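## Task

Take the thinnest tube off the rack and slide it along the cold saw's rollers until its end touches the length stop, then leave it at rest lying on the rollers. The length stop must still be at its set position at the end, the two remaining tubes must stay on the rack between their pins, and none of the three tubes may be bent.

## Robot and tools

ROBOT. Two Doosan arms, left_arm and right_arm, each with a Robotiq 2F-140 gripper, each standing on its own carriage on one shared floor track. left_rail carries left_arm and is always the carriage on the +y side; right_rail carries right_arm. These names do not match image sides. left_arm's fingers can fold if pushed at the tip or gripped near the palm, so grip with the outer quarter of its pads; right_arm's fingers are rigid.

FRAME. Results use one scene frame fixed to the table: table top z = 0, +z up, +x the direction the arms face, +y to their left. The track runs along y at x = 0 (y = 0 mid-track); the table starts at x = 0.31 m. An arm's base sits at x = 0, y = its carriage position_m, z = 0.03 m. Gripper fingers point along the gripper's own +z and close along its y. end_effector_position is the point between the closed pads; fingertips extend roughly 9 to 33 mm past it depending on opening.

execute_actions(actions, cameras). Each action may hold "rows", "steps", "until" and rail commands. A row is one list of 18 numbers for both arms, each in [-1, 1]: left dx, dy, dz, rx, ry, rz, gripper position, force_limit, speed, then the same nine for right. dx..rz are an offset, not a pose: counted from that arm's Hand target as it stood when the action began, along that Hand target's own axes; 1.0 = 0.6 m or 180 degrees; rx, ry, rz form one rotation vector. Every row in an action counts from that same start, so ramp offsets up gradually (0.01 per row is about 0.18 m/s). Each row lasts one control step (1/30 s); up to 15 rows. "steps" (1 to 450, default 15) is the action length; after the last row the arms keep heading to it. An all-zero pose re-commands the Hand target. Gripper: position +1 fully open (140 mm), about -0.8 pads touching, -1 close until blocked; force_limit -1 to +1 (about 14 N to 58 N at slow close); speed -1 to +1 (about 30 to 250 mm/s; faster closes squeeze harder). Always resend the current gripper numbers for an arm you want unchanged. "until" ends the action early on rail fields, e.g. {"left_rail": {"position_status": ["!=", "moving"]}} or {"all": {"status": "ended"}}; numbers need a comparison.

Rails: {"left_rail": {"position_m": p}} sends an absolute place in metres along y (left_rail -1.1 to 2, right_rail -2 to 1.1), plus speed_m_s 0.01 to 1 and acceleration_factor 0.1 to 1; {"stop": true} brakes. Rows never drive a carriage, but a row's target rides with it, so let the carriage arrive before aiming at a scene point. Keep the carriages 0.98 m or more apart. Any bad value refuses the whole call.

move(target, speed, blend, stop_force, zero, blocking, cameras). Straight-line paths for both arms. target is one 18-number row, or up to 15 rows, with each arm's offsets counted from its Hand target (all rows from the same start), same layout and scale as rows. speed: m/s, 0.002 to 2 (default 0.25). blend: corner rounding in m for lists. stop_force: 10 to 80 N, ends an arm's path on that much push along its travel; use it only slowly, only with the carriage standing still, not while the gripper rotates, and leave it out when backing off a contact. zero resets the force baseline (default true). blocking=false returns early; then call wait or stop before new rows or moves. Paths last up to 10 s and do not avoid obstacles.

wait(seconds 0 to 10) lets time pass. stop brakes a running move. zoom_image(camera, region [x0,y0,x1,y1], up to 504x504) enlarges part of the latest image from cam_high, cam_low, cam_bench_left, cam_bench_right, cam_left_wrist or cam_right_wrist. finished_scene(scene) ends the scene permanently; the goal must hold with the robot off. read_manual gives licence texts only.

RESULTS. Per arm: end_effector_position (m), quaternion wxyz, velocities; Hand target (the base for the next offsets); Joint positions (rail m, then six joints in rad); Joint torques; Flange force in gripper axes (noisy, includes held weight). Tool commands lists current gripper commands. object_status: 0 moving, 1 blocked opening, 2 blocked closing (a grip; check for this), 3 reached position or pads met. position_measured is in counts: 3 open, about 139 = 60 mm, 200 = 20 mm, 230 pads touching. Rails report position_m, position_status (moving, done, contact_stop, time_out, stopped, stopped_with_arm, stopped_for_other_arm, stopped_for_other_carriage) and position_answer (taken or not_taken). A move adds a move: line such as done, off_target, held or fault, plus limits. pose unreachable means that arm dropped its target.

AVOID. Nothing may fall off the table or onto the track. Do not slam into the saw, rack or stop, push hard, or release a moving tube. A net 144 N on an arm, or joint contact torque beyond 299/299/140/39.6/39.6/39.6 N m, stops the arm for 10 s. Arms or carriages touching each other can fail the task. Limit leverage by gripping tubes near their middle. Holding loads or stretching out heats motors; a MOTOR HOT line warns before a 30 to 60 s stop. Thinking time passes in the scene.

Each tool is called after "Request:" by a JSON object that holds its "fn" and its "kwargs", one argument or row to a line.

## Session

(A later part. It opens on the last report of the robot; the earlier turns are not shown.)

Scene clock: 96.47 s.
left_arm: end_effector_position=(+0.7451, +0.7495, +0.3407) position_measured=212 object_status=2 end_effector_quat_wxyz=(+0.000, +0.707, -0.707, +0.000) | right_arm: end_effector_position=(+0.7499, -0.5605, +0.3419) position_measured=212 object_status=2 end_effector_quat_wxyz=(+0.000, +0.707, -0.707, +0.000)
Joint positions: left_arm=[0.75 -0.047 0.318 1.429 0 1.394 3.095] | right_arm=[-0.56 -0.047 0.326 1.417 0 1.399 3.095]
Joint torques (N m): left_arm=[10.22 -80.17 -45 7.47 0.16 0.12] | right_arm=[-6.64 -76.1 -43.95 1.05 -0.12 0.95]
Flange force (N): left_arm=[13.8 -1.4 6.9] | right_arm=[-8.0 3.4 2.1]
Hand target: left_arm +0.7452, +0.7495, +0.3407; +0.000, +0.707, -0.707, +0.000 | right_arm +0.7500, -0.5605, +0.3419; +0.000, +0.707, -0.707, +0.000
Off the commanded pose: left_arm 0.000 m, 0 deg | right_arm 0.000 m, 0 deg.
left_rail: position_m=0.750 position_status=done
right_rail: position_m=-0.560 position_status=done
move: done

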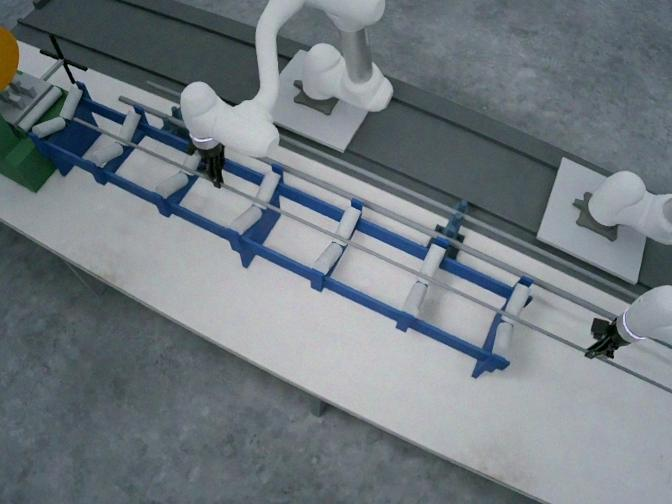

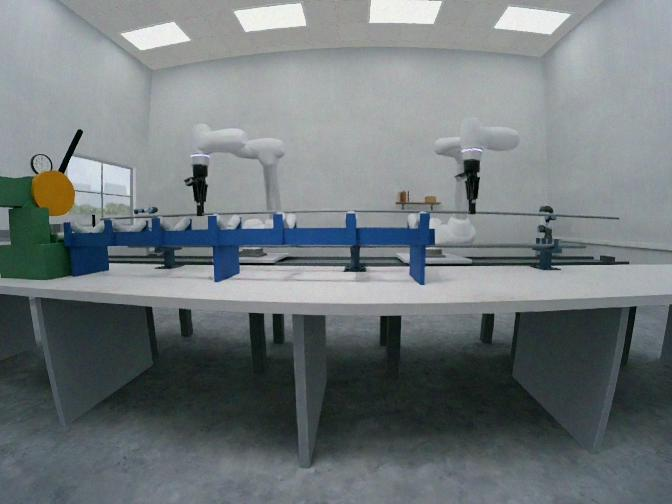

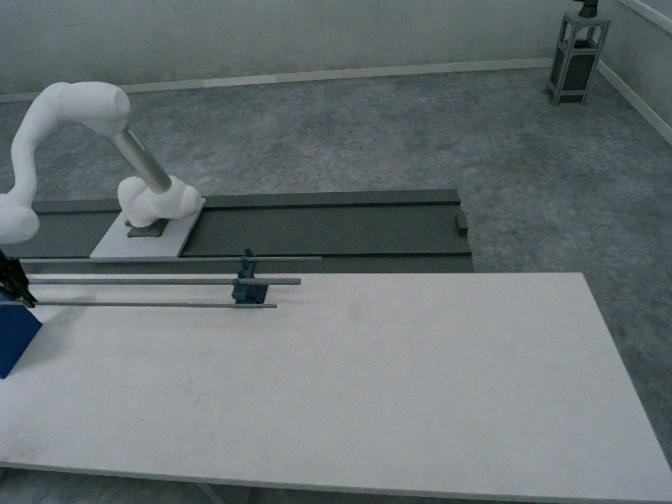

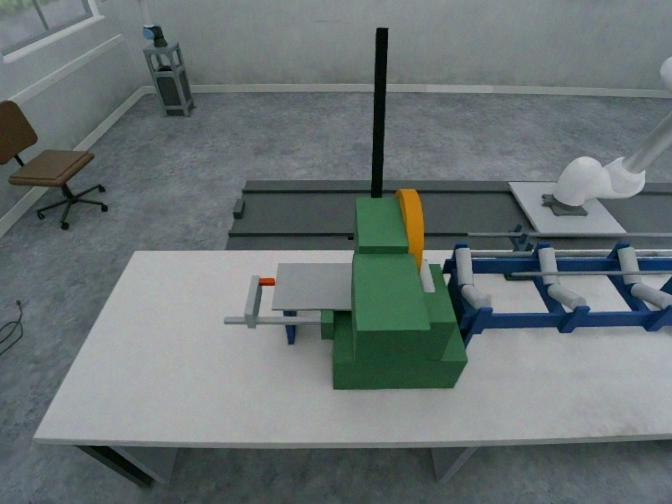

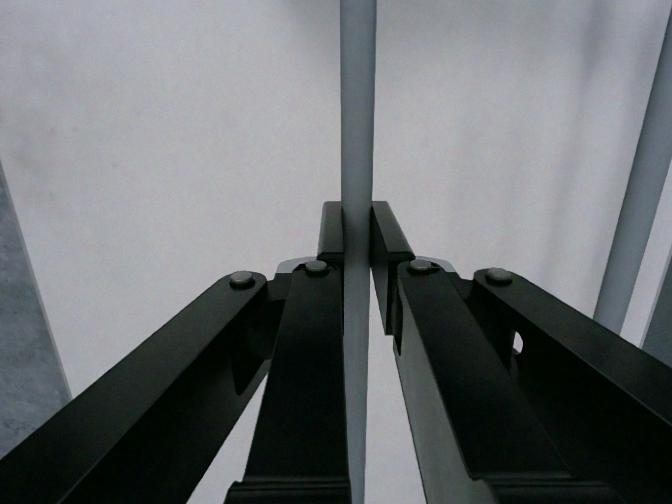

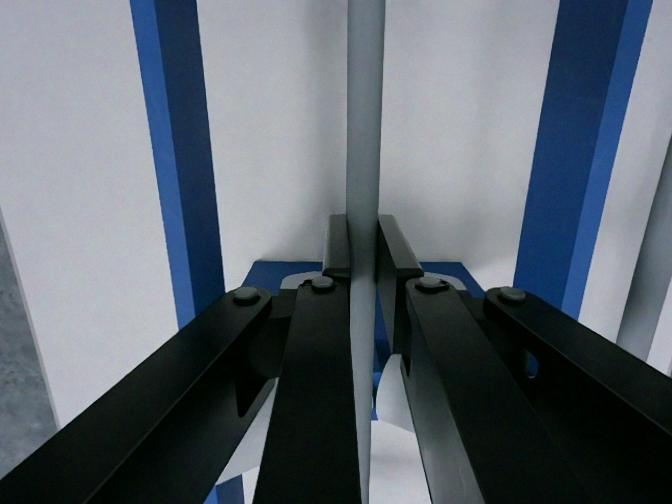

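Request:
{"fn": "move", "kwargs": {
  "target": [0,0.028,0.16,0,0,0,-1,-1,-0.9,0,0.028,0.16,0,0,0,-1,-1,-0.9],
  "speed": 0.12,
  "cameras": ["cam_right_wrist","cam_low","cam_bench_right"]
}}

Request:
{"fn": "move", "kwargs": {
  "target": [0,0,0.16,0,0,0,-1,-1,-0.9,0,0,0.16,0,0,0,-1,-1,-0.9],
  "speed": 0.02,
  "stop_force": 10,
  "cameras": ["cam_right_wrist","cam_low","cam_bench_right"]
}}

Request:
{"fn": "zoom_image", "kwargs": {
  "camera": "cam_low",
  "region": [0, 150, 340, 300]
}}

Scene clock: 109.70 s.
left_arm: end_effector_position=(+0.7284, +0.7495, +0.2446) position_measured=213 object_status=2 end_effector_quat_wxyz=(+0.000, +0.707, -0.707, +0.000) | right_arm: end_effector_position=(+0.7332, -0.5606, +0.2459) position_measured=212 object_status=2 end_effector_quat_wxyz=(+0.000, +0.707, -0.707, +0.000)
Joint positions: left_arm=[0.75 -0.048 0.332 1.588 0 1.221 3.093] | right_arm=[-0.56 -0.048 0.339 1.576 0 1.226 3.094]
Joint torques (N m): left_arm=[3.24 -76.3 -40.33 3.95 0.9 0.07] | right_arm=[-0.12 -61.71 -16.51 3.87 7.63 0.78]
Flange force (N): left_arm=[4.5 -2.3 4.1] | right_arm=[1.3 -24.6 -21.9]
Hand target: left_arm +0.7284, +0.7495, +0.2447; +0.000, +0.707, -0.707, +0.000 | right_arm +0.7332, -0.5606, +0.2459; +0.000, +0.707, -0.707, +0.000
Off the commanded pose: left_arm 0.000 m, 0 deg | right_arm 0.000 m, 0 deg.
left_rail: position_m=0.750 position_status=done
right_rail: position_m=-0.560 position_status=done
move: done
Images, in order (width x height): cam_low 672x504, cam_bench_right 672x504, cam_right_wrist 672x504.

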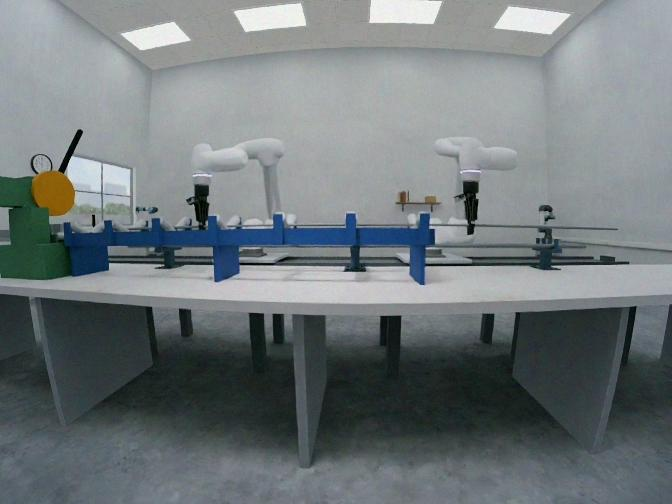

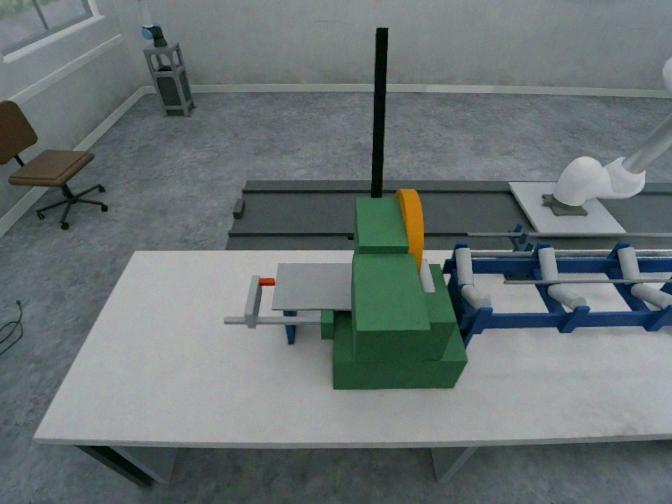

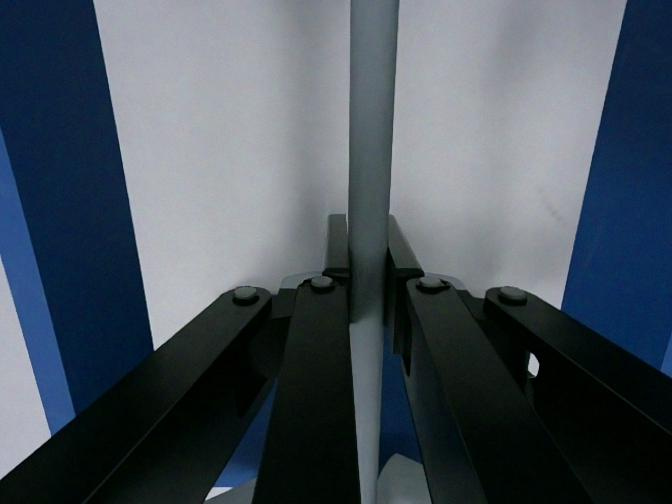

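Scene clock: 115.20 s.
left_arm: end_effector_position=(+0.7284, +0.7495, +0.1487) position_measured=213 object_status=2 end_effector_quat_wxyz=(+0.000, +0.707, -0.707, +0.000) | right_arm: end_effector_position=(+0.7335, -0.5605, +0.1504) position_measured=213 object_status=2 end_effector_quat_wxyz=(+0.000, +0.707, -0.707, +0.000)
Joint positions: left_arm=[0.75 -0.048 0.397 1.684 0 1.06 3.093] | right_arm=[-0.56 -0.048 0.403 1.672 0 1.066 3.094]
Joint torques (N m): left_arm=[3.7 -74.42 -31.34 3.88 1.6 0.1] | right_arm=[-0.09 -54.29 -13.43 3.66 3.28 0.69]
Flange force (N): left_arm=[5.3 -6.5 -4.0] | right_arm=[0.1 -13.7 -34.9]
Hand target: left_arm +0.7284, +0.7495, +0.1487; +0.000, +0.707, -0.707, +0.000 | right_arm +0.7335, -0.5605, +0.1504; +0.000, +0.707, -0.707, +0.000 (not the last commanded pose)
Off the commanded pose: left_arm 0.000 m, 0 deg | right_arm 0.001 m, 0 deg.
left_rail: position_m=0.750 position_status=done
right_rail: position_m=-0.560 position_status=done
move: contact (right_arm)
Images, in order (width x height): cam_low 672x504, cam_bench_right 672x504, cam_right_wrist 672x504.

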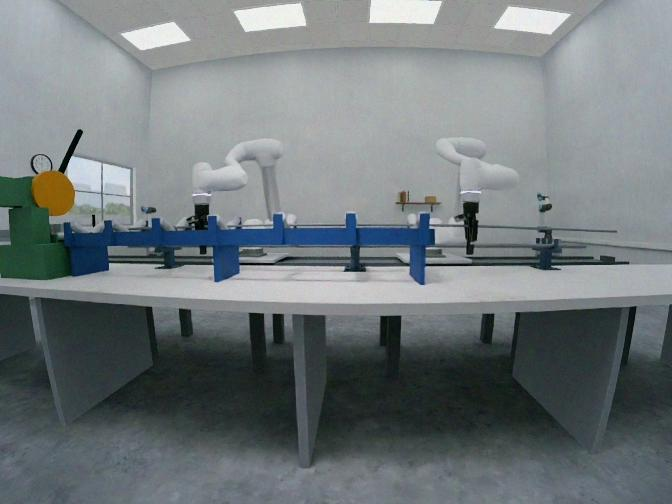

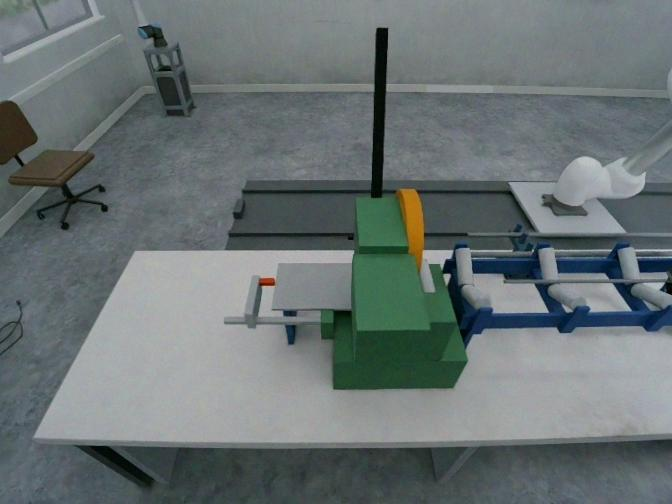

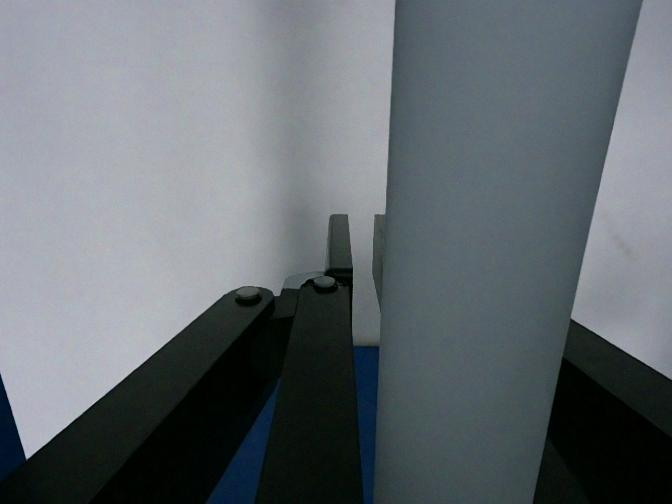

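Scaled by 1.482 from the camera's 672x504 image, which has a finer 960x720 frame.

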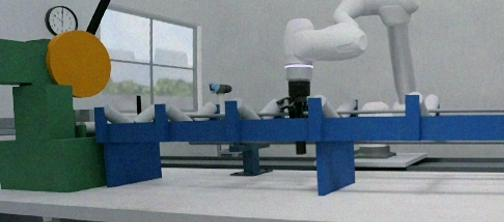

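Request:
{"fn": "move", "kwargs": {
  "target": [0,0,-0.16,0,0,0,-1,-1,-0.9,0,0,-0.025,0,0,0,-1,-1,-0.9],
  "speed": 0.08
}}

Scene clock: 121.87 s.
left_arm: end_effector_position=(+0.7284, +0.7495, +0.2446) position_measured=213 object_status=2 end_effector_quat_wxyz=(+0.000, +0.707, -0.707, +0.000) | right_arm: end_effector_position=(+0.7335, -0.5605, +0.1654) position_measured=213 object_status=2 end_effector_quat_wxyz=(+0.000, +0.707, -0.707, +0.000)
Joint positions: left_arm=[0.75 -0.048 0.332 1.588 0 1.221 3.093] | right_arm=[-0.56 -0.048 0.391 1.659 0 1.091 3.094]
Joint torques (N m): left_arm=[3.56 -78.24 -42.55 4.06 0.16 0.04] | right_arm=[0.56 -78.42 -38.02 3.9 0.06 0.73]
Flange force (N): left_arm=[5.0 -0.7 5.9] | right_arm=[1.4 0.5 0.1]
Hand target: left_arm +0.7284, +0.7495, +0.2447; +0.000, +0.707, -0.707, +0.000 | right_arm +0.7335, -0.5605, +0.1654; +0.000, +0.707, -0.707, +0.000
Off the commanded pose: left_arm 0.000 m, 0 deg | right_arm 0.000 m, 0 deg.
left_rail: position_m=0.750 position_status=done
right_rail: position_m=-0.560 position_status=done
move: done

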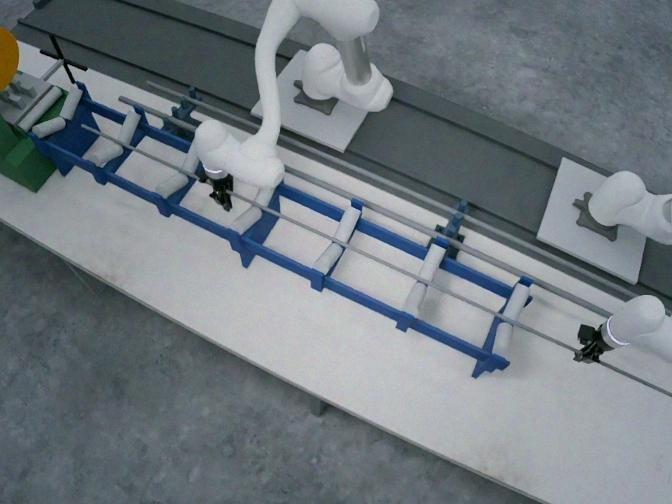

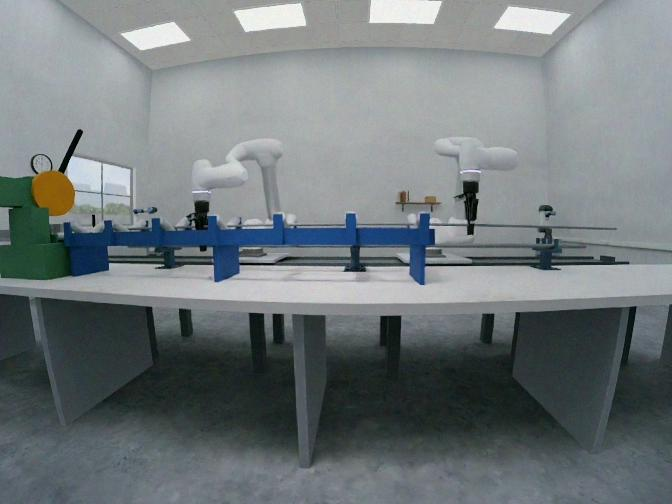

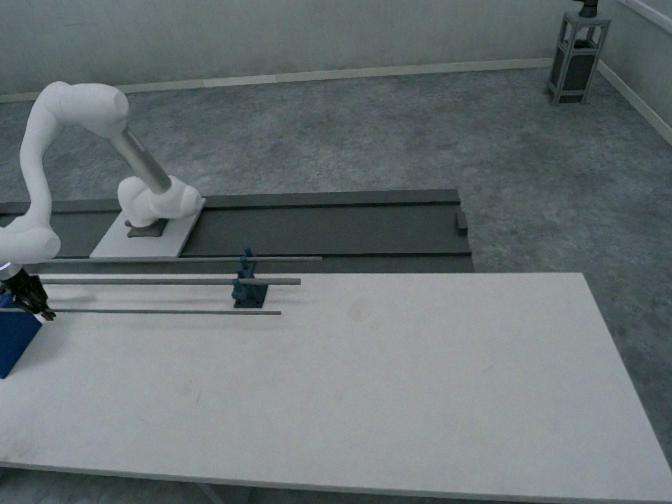

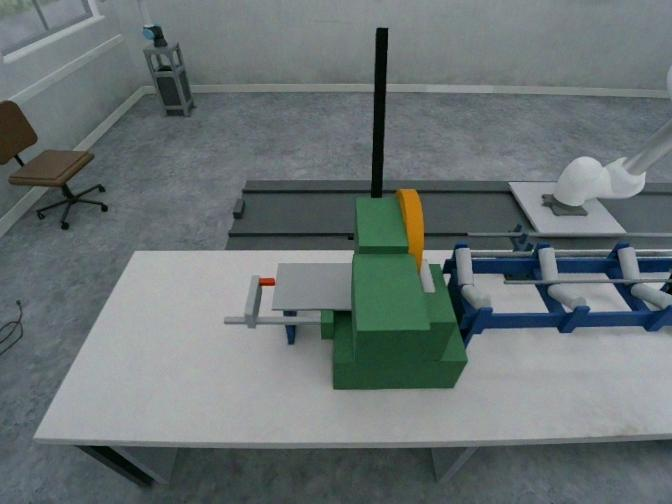

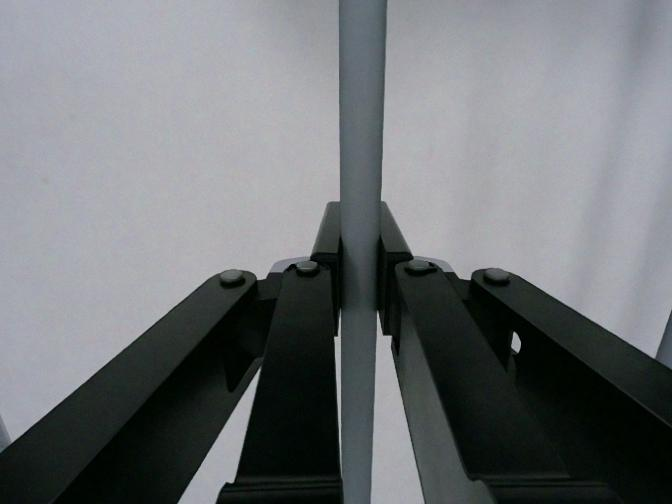

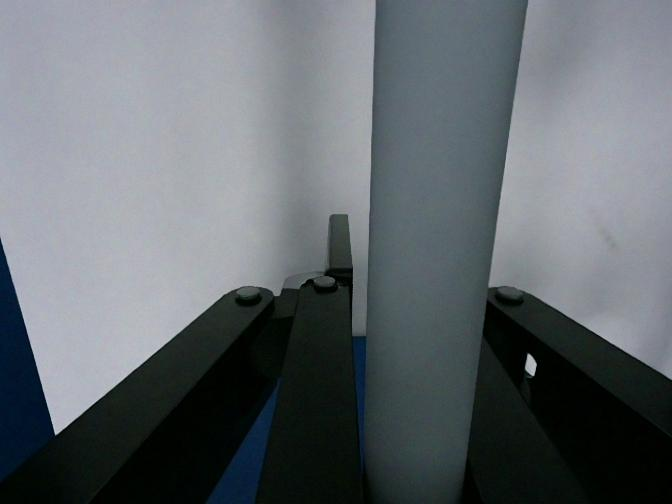

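Request:
{"fn": "move", "kwargs": {
  "target": [
    [0,0,0,0,0,0,-1,-1,-0.9,0,0,0,0,0,0,-0.1,-1,-0.5],
    [0,0,0,0,0,0,-1,-1,-0.9,0,0,-0.15,0,0,0,-0.1,-1,-0.5]
  ],
  "speed": 0.08,
  "cameras": ["cam_right_wrist","cam_left_wrist"]
}}

Scene clock: 128.00 s.
left_arm: end_effector_position=(+0.7284, +0.7495, +0.2447) position_measured=213 object_status=2 end_effector_quat_wxyz=(+0.000, +0.707, -0.707, +0.000) | right_arm: end_effector_position=(+0.7334, -0.5605, +0.2554) position_measured=141 object_status=3 end_effector_quat_wxyz=(+0.000, +0.707, -0.707, +0.000)
Joint positions: left_arm=[0.75 -0.048 0.332 1.588 0 1.221 3.093] | right_arm=[-0.56 -0.048 0.334 1.565 0 1.241 3.094]
Joint torques (N m): left_arm=[3.41 -78.08 -42.61 4.07 0.19 0.07] | right_arm=[-0.5 -74.95 -41.01 4.16 0.08 0.72]
Flange force (N): left_arm=[4.9 -0.5 6.2] | right_arm=[0.3 1.6 0.3]
Hand target: left_arm +0.7284, +0.7495, +0.2447; +0.000, +0.707, -0.707, +0.000 | right_arm +0.7334, -0.5605, +0.2554; +0.000, +0.707, -0.707, +0.000
Off the commanded pose: left_arm 0.000 m, 0 deg | right_arm 0.000 m, 0 deg.
left_rail: position_m=0.750 position_status=done
right_rail: position_m=-0.560 position_status=done
move: done
Images, in order (width x height): cam_left_wrist 672x504, cam_right_wrist 672x504.

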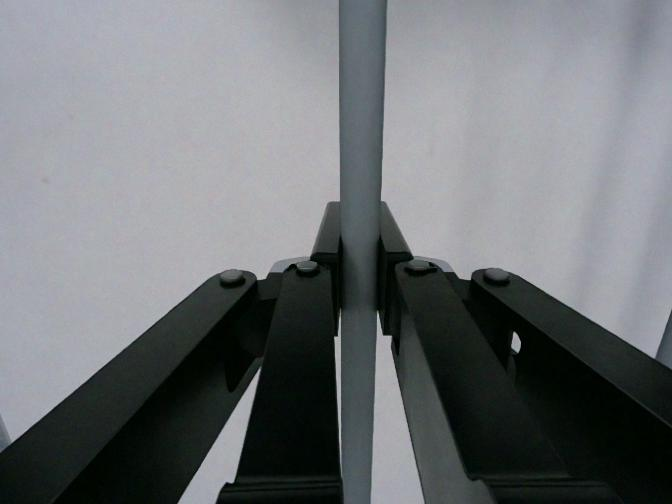

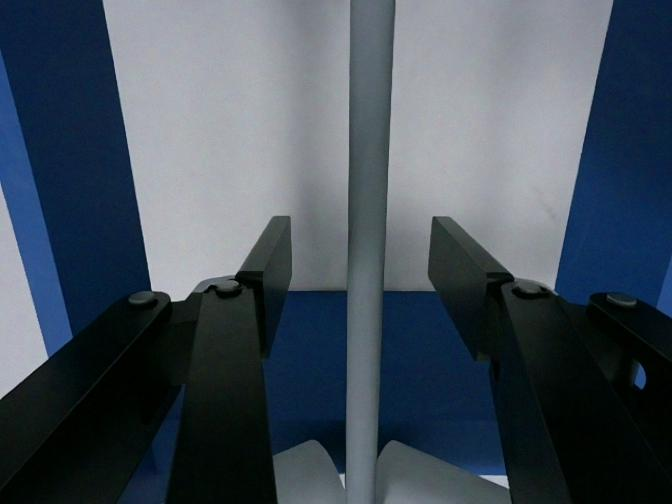

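Request:
{"fn": "move", "kwargs": {
  "target": [
    [0,0,0,0,0,0,-0.42,-1,-0.8,0,0,0,0,0,0,-0.1,-1,-0.5],
    [0,0,-0.05,0,0,0,-0.42,-1,-0.5,0,0,-0.2,0,0,0,-0.1,-1,-0.5]
  ],
  "speed": 0.12,
  "cameras": []
}}

Request:
{"fn": "execute_actions", "kwargs": {
  "actions": [
    {"left_rail":{"position_m":1.36,"speed_m_s":0.4},"steps":200,"until":{"all":{"status":"ended"}}}
  ]
}}

Request:
{"fn": "zoom_image", "kwargs": {
  "camera": "cam_bench_right",
  "region": [220, 180, 600, 400]
}}

Scene clock: 147.10 s.
left_arm: end_effector_position=(+0.7284, +0.7495, +0.2747) position_measured=182 object_status=3 end_effector_quat_wxyz=(+0.000, +0.707, -0.707, +0.000) | right_arm: end_effector_position=(+0.7333, -0.5605, +0.3754) position_measured=141 object_status=3 end_effector_quat_wxyz=(+0.000, +0.707, -0.707, +0.000)
Joint positions: left_arm=[0.75 -0.048 0.317 1.552 0 1.272 3.093] | right_arm=[-0.56 -0.048 0.29 1.404 0 1.447 3.094]
Joint torques (N m): left_arm=[3.5 -75.21 -42.29 4.16 -0.08 0.04] | right_arm=[-0.05 -72.47 -42.78 4.34 0.21 0.69]
Flange force (N): left_arm=[4.9 0.5 3.7] | right_arm=[0.9 1.3 0.7]
Hand target: left_arm +0.7284, +0.7495, +0.2747; +0.000, +0.707, -0.707, +0.000 | right_arm +0.7333, -0.5605, +0.3754; +0.000, +0.707, -0.707, +0.000
Off the commanded pose: left_arm 0.000 m, 0 deg | right_arm 0.000 m, 0 deg.
left_rail: position_m=0.750 position_status=done
right_rail: position_m=-0.560 position_status=done
move: done
No camera images: "cameras" was empty.

Scene clock: 149.10 s.
left_arm: end_effector_position=(+0.7284, +1.3593, +0.2747) position_measured=182 object_status=3 end_effector_quat_wxyz=(+0.000, +0.707, -0.707, +0.000) | right_arm: end_effector_position=(+0.7333, -0.5605, +0.3754) position_measured=141 object_status=3 end_effector_quat_wxyz=(+0.000, +0.707, -0.707, +0.000)
Joint positions: left_arm=[1.36 -0.048 0.317 1.552 0 1.272 3.093] | right_arm=[-0.56 -0.048 0.29 1.404 0 1.447 3.094]
Joint torques (N m): left_arm=[3.39 -75.43 -42.28 4.12 -0.02 0.01] | right_arm=[0.43 -73.64 -42.93 4.31 0.15 0.67]
Flange force (N): left_arm=[4.6 0.1 3.7] | right_arm=[1.7 -0.2 0.7]
Hand target: left_arm +0.7284, +1.3593, +0.2747; +0.000, +0.707, -0.707, +0.000 | right_arm +0.7333, -0.5605, +0.3754; +0.000, +0.707, -0.707, +0.000
Tool commands: left_gripper/position=-0.42 left_gripper/force_limit=-1.0 left_gripper/speed=-0.5 right_gripper/position=-0.1 right_gripper/force_limit=-1.0 right_gripper/speed=-0.5
Off the commanded pose: left_arm 0.000 m, 0 deg | right_arm 0.000 m, 0 deg.
left_rail: position_m=1.360 speed_m_s=0.40 position_status=done
right_rail: position_m=-0.560 position_status=done

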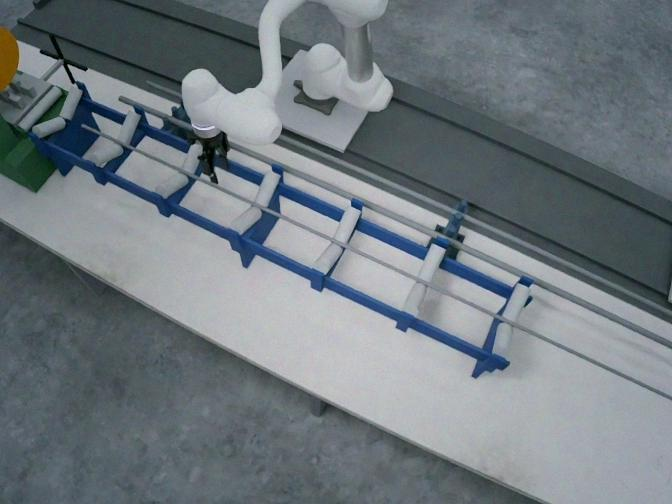

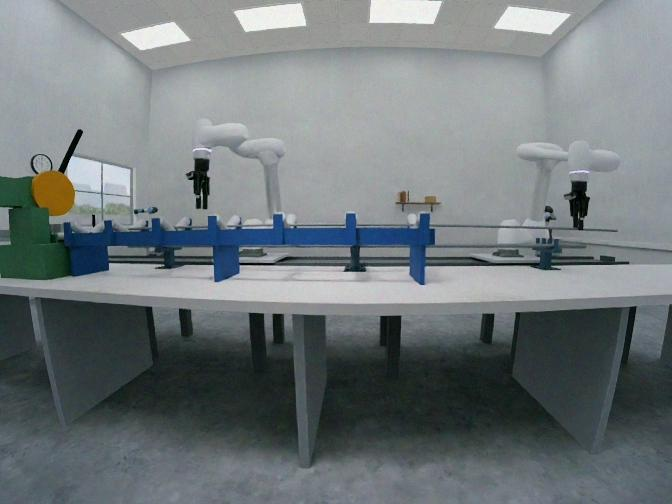

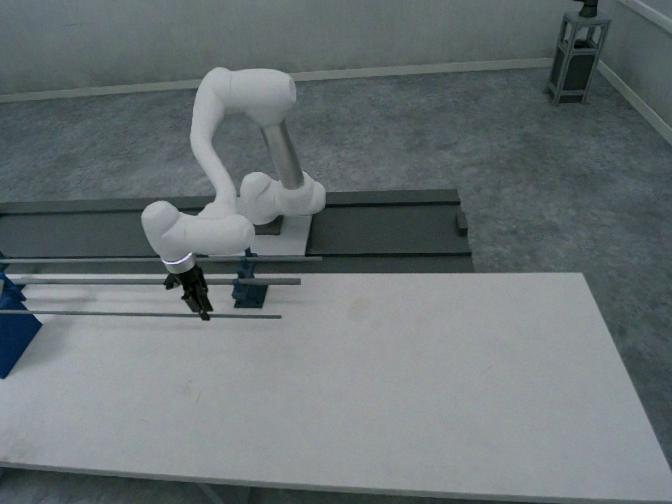

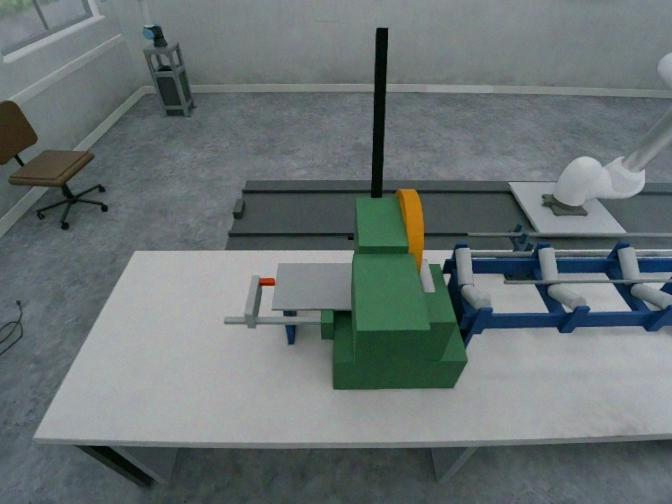

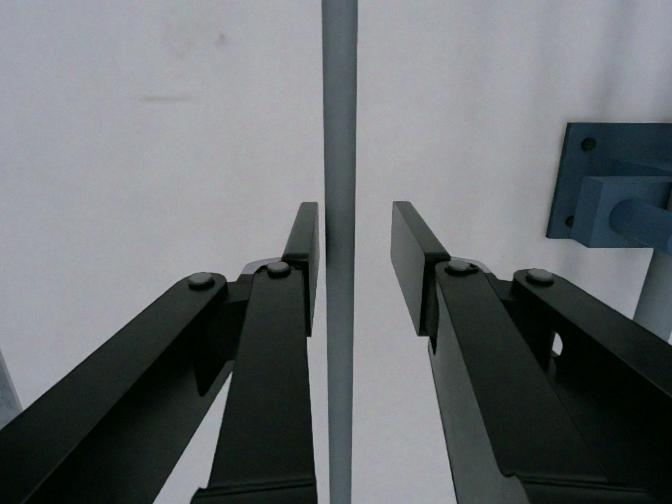

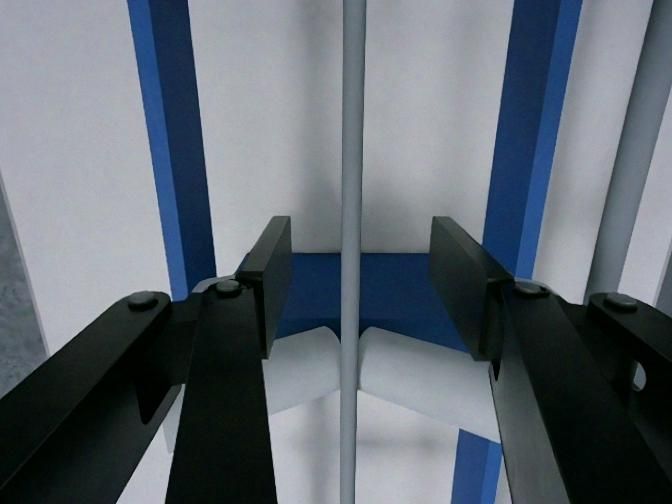

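Scaled by 1.326 from the camera's 672x504 image, which has a finer 960x720 frame.

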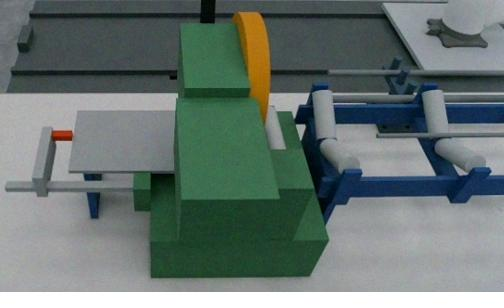

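Request:
{"fn": "execute_actions", "kwargs": {
  "actions": [
    {"left_rail":{"position_m":1.58,"speed_m_s":0.4},"steps":200,"until":{"all":{"status":"ended"}}}
  ],
  "cameras": []
}}

Request:
{"fn": "move", "kwargs": {
  "target": [
    [0,-0.01,0.027,0,0,0,-0.42,-1,-0.5,0,0,0,0,0,0,-0.1,-1,-0.5],
    [0,-0.01,0.027,0,0,0,-1,-1,-0.95,0,0,0,0,0,0,-0.1,-1,-0.5]
  ],
  "speed": 0.12,
  "cameras": ["cam_left_wrist","cam_bench_left"]
}}

Scene clock: 158.50 s.
left_arm: end_effector_position=(+0.7284, +1.5793, +0.2747) position_measured=182 object_status=3 end_effector_quat_wxyz=(+0.000, +0.707, -0.707, +0.000) | right_arm: end_effector_position=(+0.7333, -0.5605, +0.3754) position_measured=141 object_status=3 end_effector_quat_wxyz=(+0.000, +0.707, -0.707, +0.000)
Joint positions: left_arm=[1.58 -0.048 0.317 1.552 0 1.272 3.093] | right_arm=[-0.56 -0.048 0.29 1.404 0 1.447 3.094]
Joint torques (N m): left_arm=[3.28 -74.87 -42.24 4.15 -0.03 0.02] | right_arm=[0.44 -72.37 -42.76 4.43 0.12 0.72]
Flange force (N): left_arm=[4.4 0.7 3.9] | right_arm=[1.8 1.6 0.2]
Hand target: left_arm +0.7284, +1.5794, +0.2747; +0.000, +0.707, -0.707, +0.000 | right_arm +0.7333, -0.5605, +0.3754; +0.000, +0.707, -0.707, +0.000
Tool commands: left_gripper/position=-0.42 left_gripper/force_limit=-1.0 left_gripper/speed=-0.5 right_gripper/position=-0.1 right_gripper/force_limit=-1.0 right_gripper/speed=-0.5
Off the commanded pose: left_arm 0.000 m, 0 deg | right_arm 0.000 m, 0 deg.
left_rail: position_m=1.580 speed_m_s=0.40 position_status=done
right_rail: position_m=-0.560 position_status=done
No camera images: "cameras" was empty.

Scene clock: 159.97 s.
left_arm: end_effector_position=(+0.7344, +1.5795, +0.2584) position_measured=212 object_status=0 end_effector_quat_wxyz=(+0.000, +0.707, -0.707, +0.000) | right_arm: end_effector_position=(+0.7333, -0.5605, +0.3754) position_measured=141 object_status=3 end_effector_quat_wxyz=(+0.000, +0.707, -0.707, +0.000)
Joint positions: left_arm=[1.58 -0.048 0.334 1.559 0 1.248 3.094] | right_arm=[-0.56 -0.048 0.29 1.404 0 1.447 3.094]
Joint torques (N m): left_arm=[3.58 -76.62 -42 4.05 -0.05 -0.03] | right_arm=[0.59 -73.01 -42.93 4.27 0.15 0.69]
Flange force (N): left_arm=[4.9 0.7 3.8] | right_arm=[1.6 0.7 0.6]
Hand target: left_arm +0.7344, +1.5795, +0.2585; +0.000, +0.707, -0.707, +0.000 | right_arm +0.7333, -0.5605, +0.3754; +0.000, +0.707, -0.707, +0.000
Off the commanded pose: left_arm 0.000 m, 0 deg | right_arm 0.000 m, 0 deg.
left_rail: position_m=1.580 speed_m_s=0.40 position_status=done
right_rail: position_m=-0.560 position_status=done
move: done
Images, in order (width x height): cam_bench_left 672x504, cam_left_wrist 672x504.

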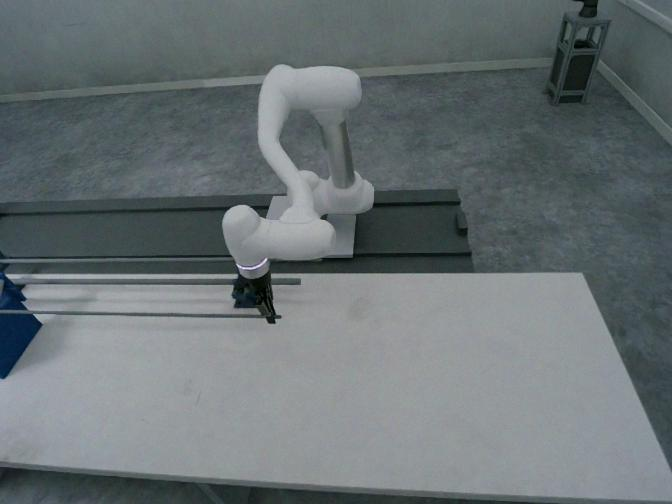

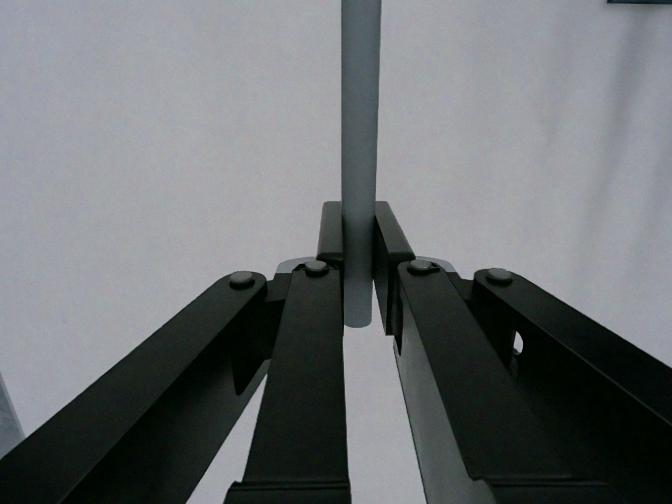

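Request:
{"fn": "execute_actions", "kwargs": {
  "actions": [
    {"left_rail":{"position_m":1.05,"speed_m_s":0.2,"acceleration_factor":0.3},"steps":300,"until":{"all":{"status":"ended"}}}
  ]
}}

Request:
{"fn": "zoom_image", "kwargs": {
  "camera": "cam_bench_right",
  "region": [220, 180, 600, 400]
}}

Request:
{"fn": "zoom_image", "kwargs": {
  "camera": "cam_high",
  "region": [0, 20, 250, 200]
}}

Scene clock: 166.07 s.
left_arm: end_effector_position=(+0.7344, +1.0495, +0.2584) position_measured=212 object_status=2 end_effector_quat_wxyz=(+0.000, +0.707, -0.707, +0.000) | right_arm: end_effector_position=(+0.7333, -0.5605, +0.3754) position_measured=141 object_status=3 end_effector_quat_wxyz=(+0.000, +0.707, -0.707, +0.000)
Joint positions: left_arm=[1.05 -0.048 0.334 1.559 0 1.248 3.094] | right_arm=[-0.56 -0.048 0.29 1.404 0 1.447 3.094]
Joint torques (N m): left_arm=[2.86 -73.07 -39.22 4.13 0.06 -0.04] | right_arm=[1.12 -73.2 -42.94 4.35 0.09 0.76]
Flange force (N): left_arm=[3.9 0.1 -0.9] | right_arm=[2.8 0.5 0.7]
Hand target: left_arm +0.7344, +1.0495, +0.2585; +0.000, +0.707, -0.707, +0.000 | right_arm +0.7333, -0.5605, +0.3754; +0.000, +0.707, -0.707, +0.000
Tool commands: left_gripper/position=-1.0 left_gripper/force_limit=-1.0 left_gripper/speed=-0.95 right_gripper/position=-0.1 right_gripper/force_limit=-1.0 right_gripper/speed=-0.5
Off the commanded pose: left_arm 0.000 m, 0 deg | right_arm 0.000 m, 0 deg.
left_rail: position_m=1.050 speed_m_s=0.20 position_status=done
right_rail: position_m=-0.560 position_status=done

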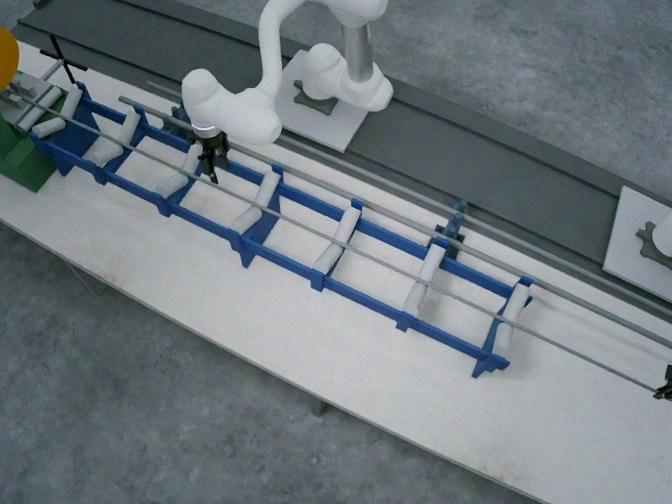

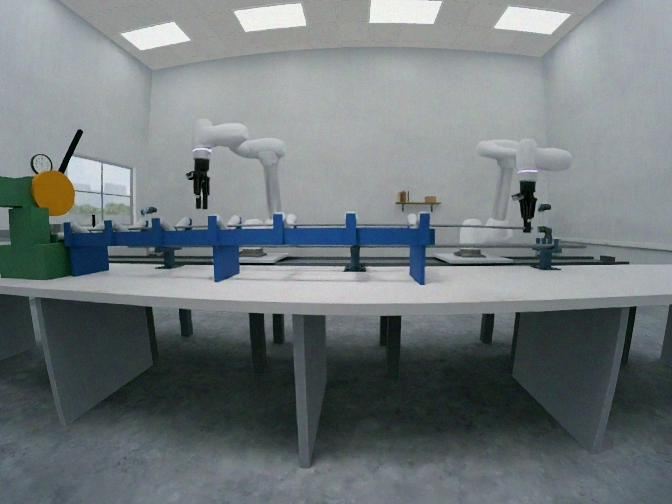

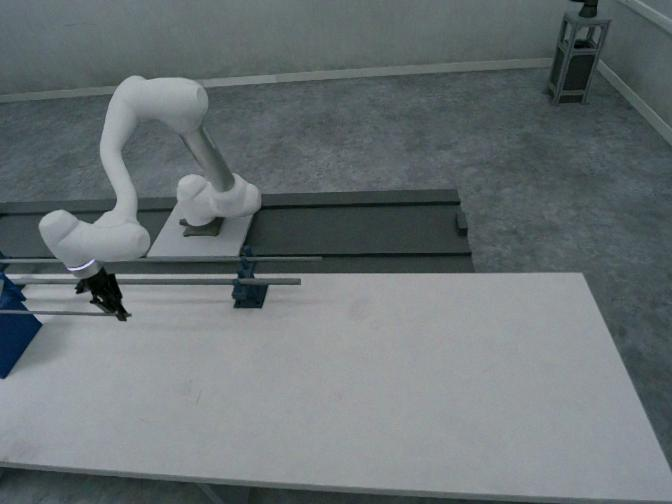

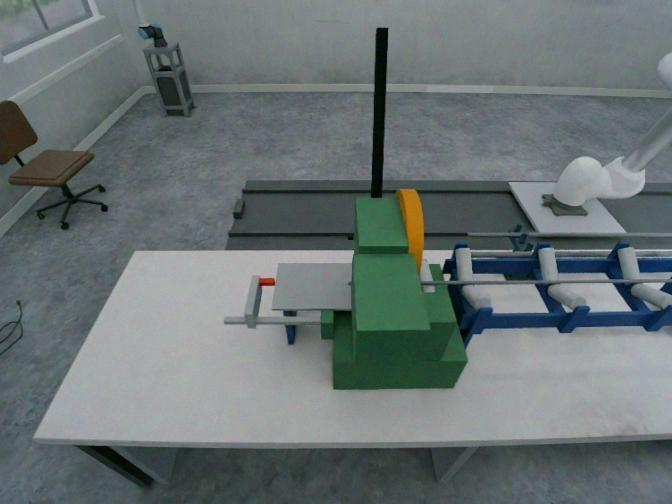

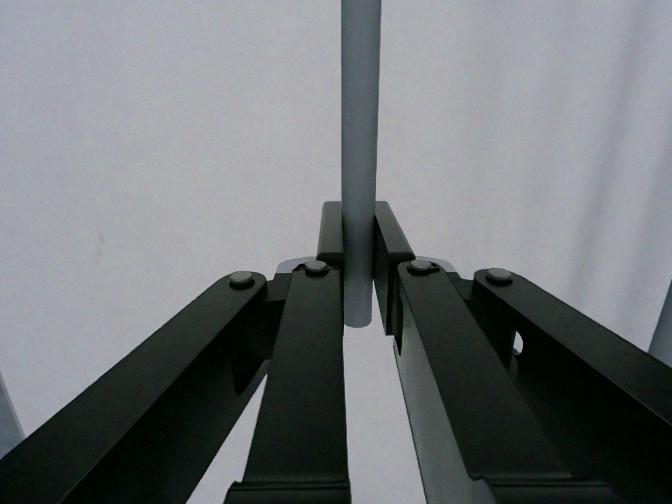

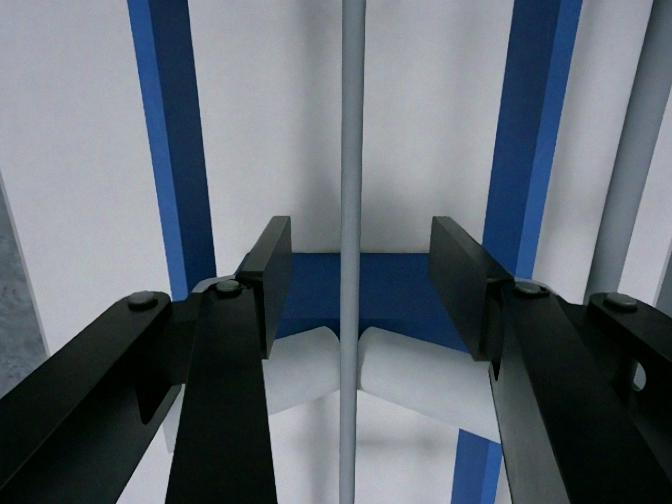

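Scaled by 1.326 from the camera's 672x504 image, which has a finer 960x720 frame.

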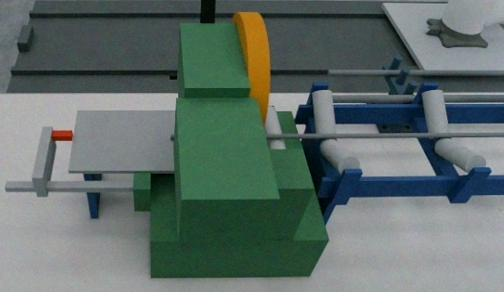

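Scaled by 2.016 from the camera's 672x504 image, which has a finer 960x720 frame.

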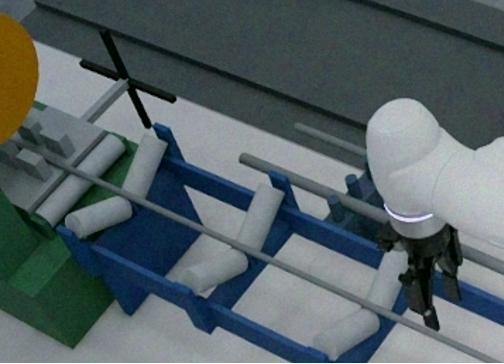

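Request:
{"fn": "execute_actions", "kwargs": {
  "actions": [
    {"left_rail":{"position_m":0.83},"steps":300,"until":{"all":{"status":"ended"}}}
  ],
  "cameras": ["cam_bench_right","cam_left_wrist"]
}}

Request:
{"fn": "zoom_image", "kwargs": {
  "camera": "cam_bench_right",
  "region": [220, 240, 370, 340]
}}

Scene clock: 171.50 s.
left_arm: end_effector_position=(+0.7344, +0.8295, +0.2584) position_measured=212 object_status=2 end_effector_quat_wxyz=(+0.000, +0.707, -0.707, +0.000) | right_arm: end_effector_position=(+0.7333, -0.5605, +0.3754) position_measured=141 object_status=3 end_effector_quat_wxyz=(+0.000, +0.707, -0.707, +0.000)
Joint positions: left_arm=[0.83 -0.048 0.334 1.559 0 1.248 3.094] | right_arm=[-0.56 -0.048 0.29 1.404 0 1.447 3.094]
Joint torques (N m): left_arm=[3.06 -66.58 -34.54 4.12 0.03 0] | right_arm=[0.64 -73.33 -42.81 4.23 0.1 0.66]
Flange force (N): left_arm=[4.0 0.0 -9.8] | right_arm=[2.1 0.2 0.4]
Hand target: left_arm +0.7344, +0.8295, +0.2585; +0.000, +0.707, -0.707, +0.000 | right_arm +0.7333, -0.5605, +0.3754; +0.000, +0.707, -0.707, +0.000
Tool commands: left_gripper/position=-1.0 left_gripper/force_limit=-1.0 left_gripper/speed=-0.95 right_gripper/position=-0.1 right_gripper/force_limit=-1.0 right_gripper/speed=-0.5
Off the commanded pose: left_arm 0.000 m, 0 deg | right_arm 0.000 m, 0 deg.
left_rail: position_m=0.830 speed_m_s=0.20 position_status=done
right_rail: position_m=-0.560 position_status=done
Images, in order (width x height): cam_bench_right 672x504, cam_left_wrist 672x504.

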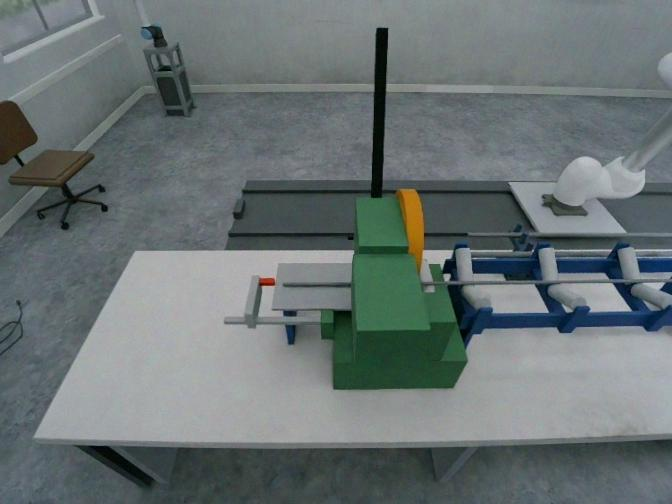

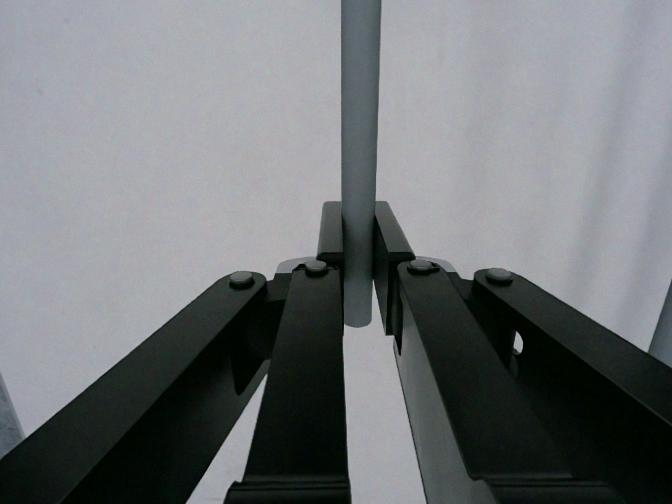

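Scaled by 3.360 from the camera's 672x504 image, which has a finer 960x720 frame.

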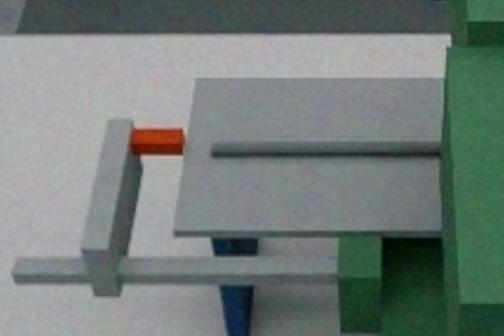

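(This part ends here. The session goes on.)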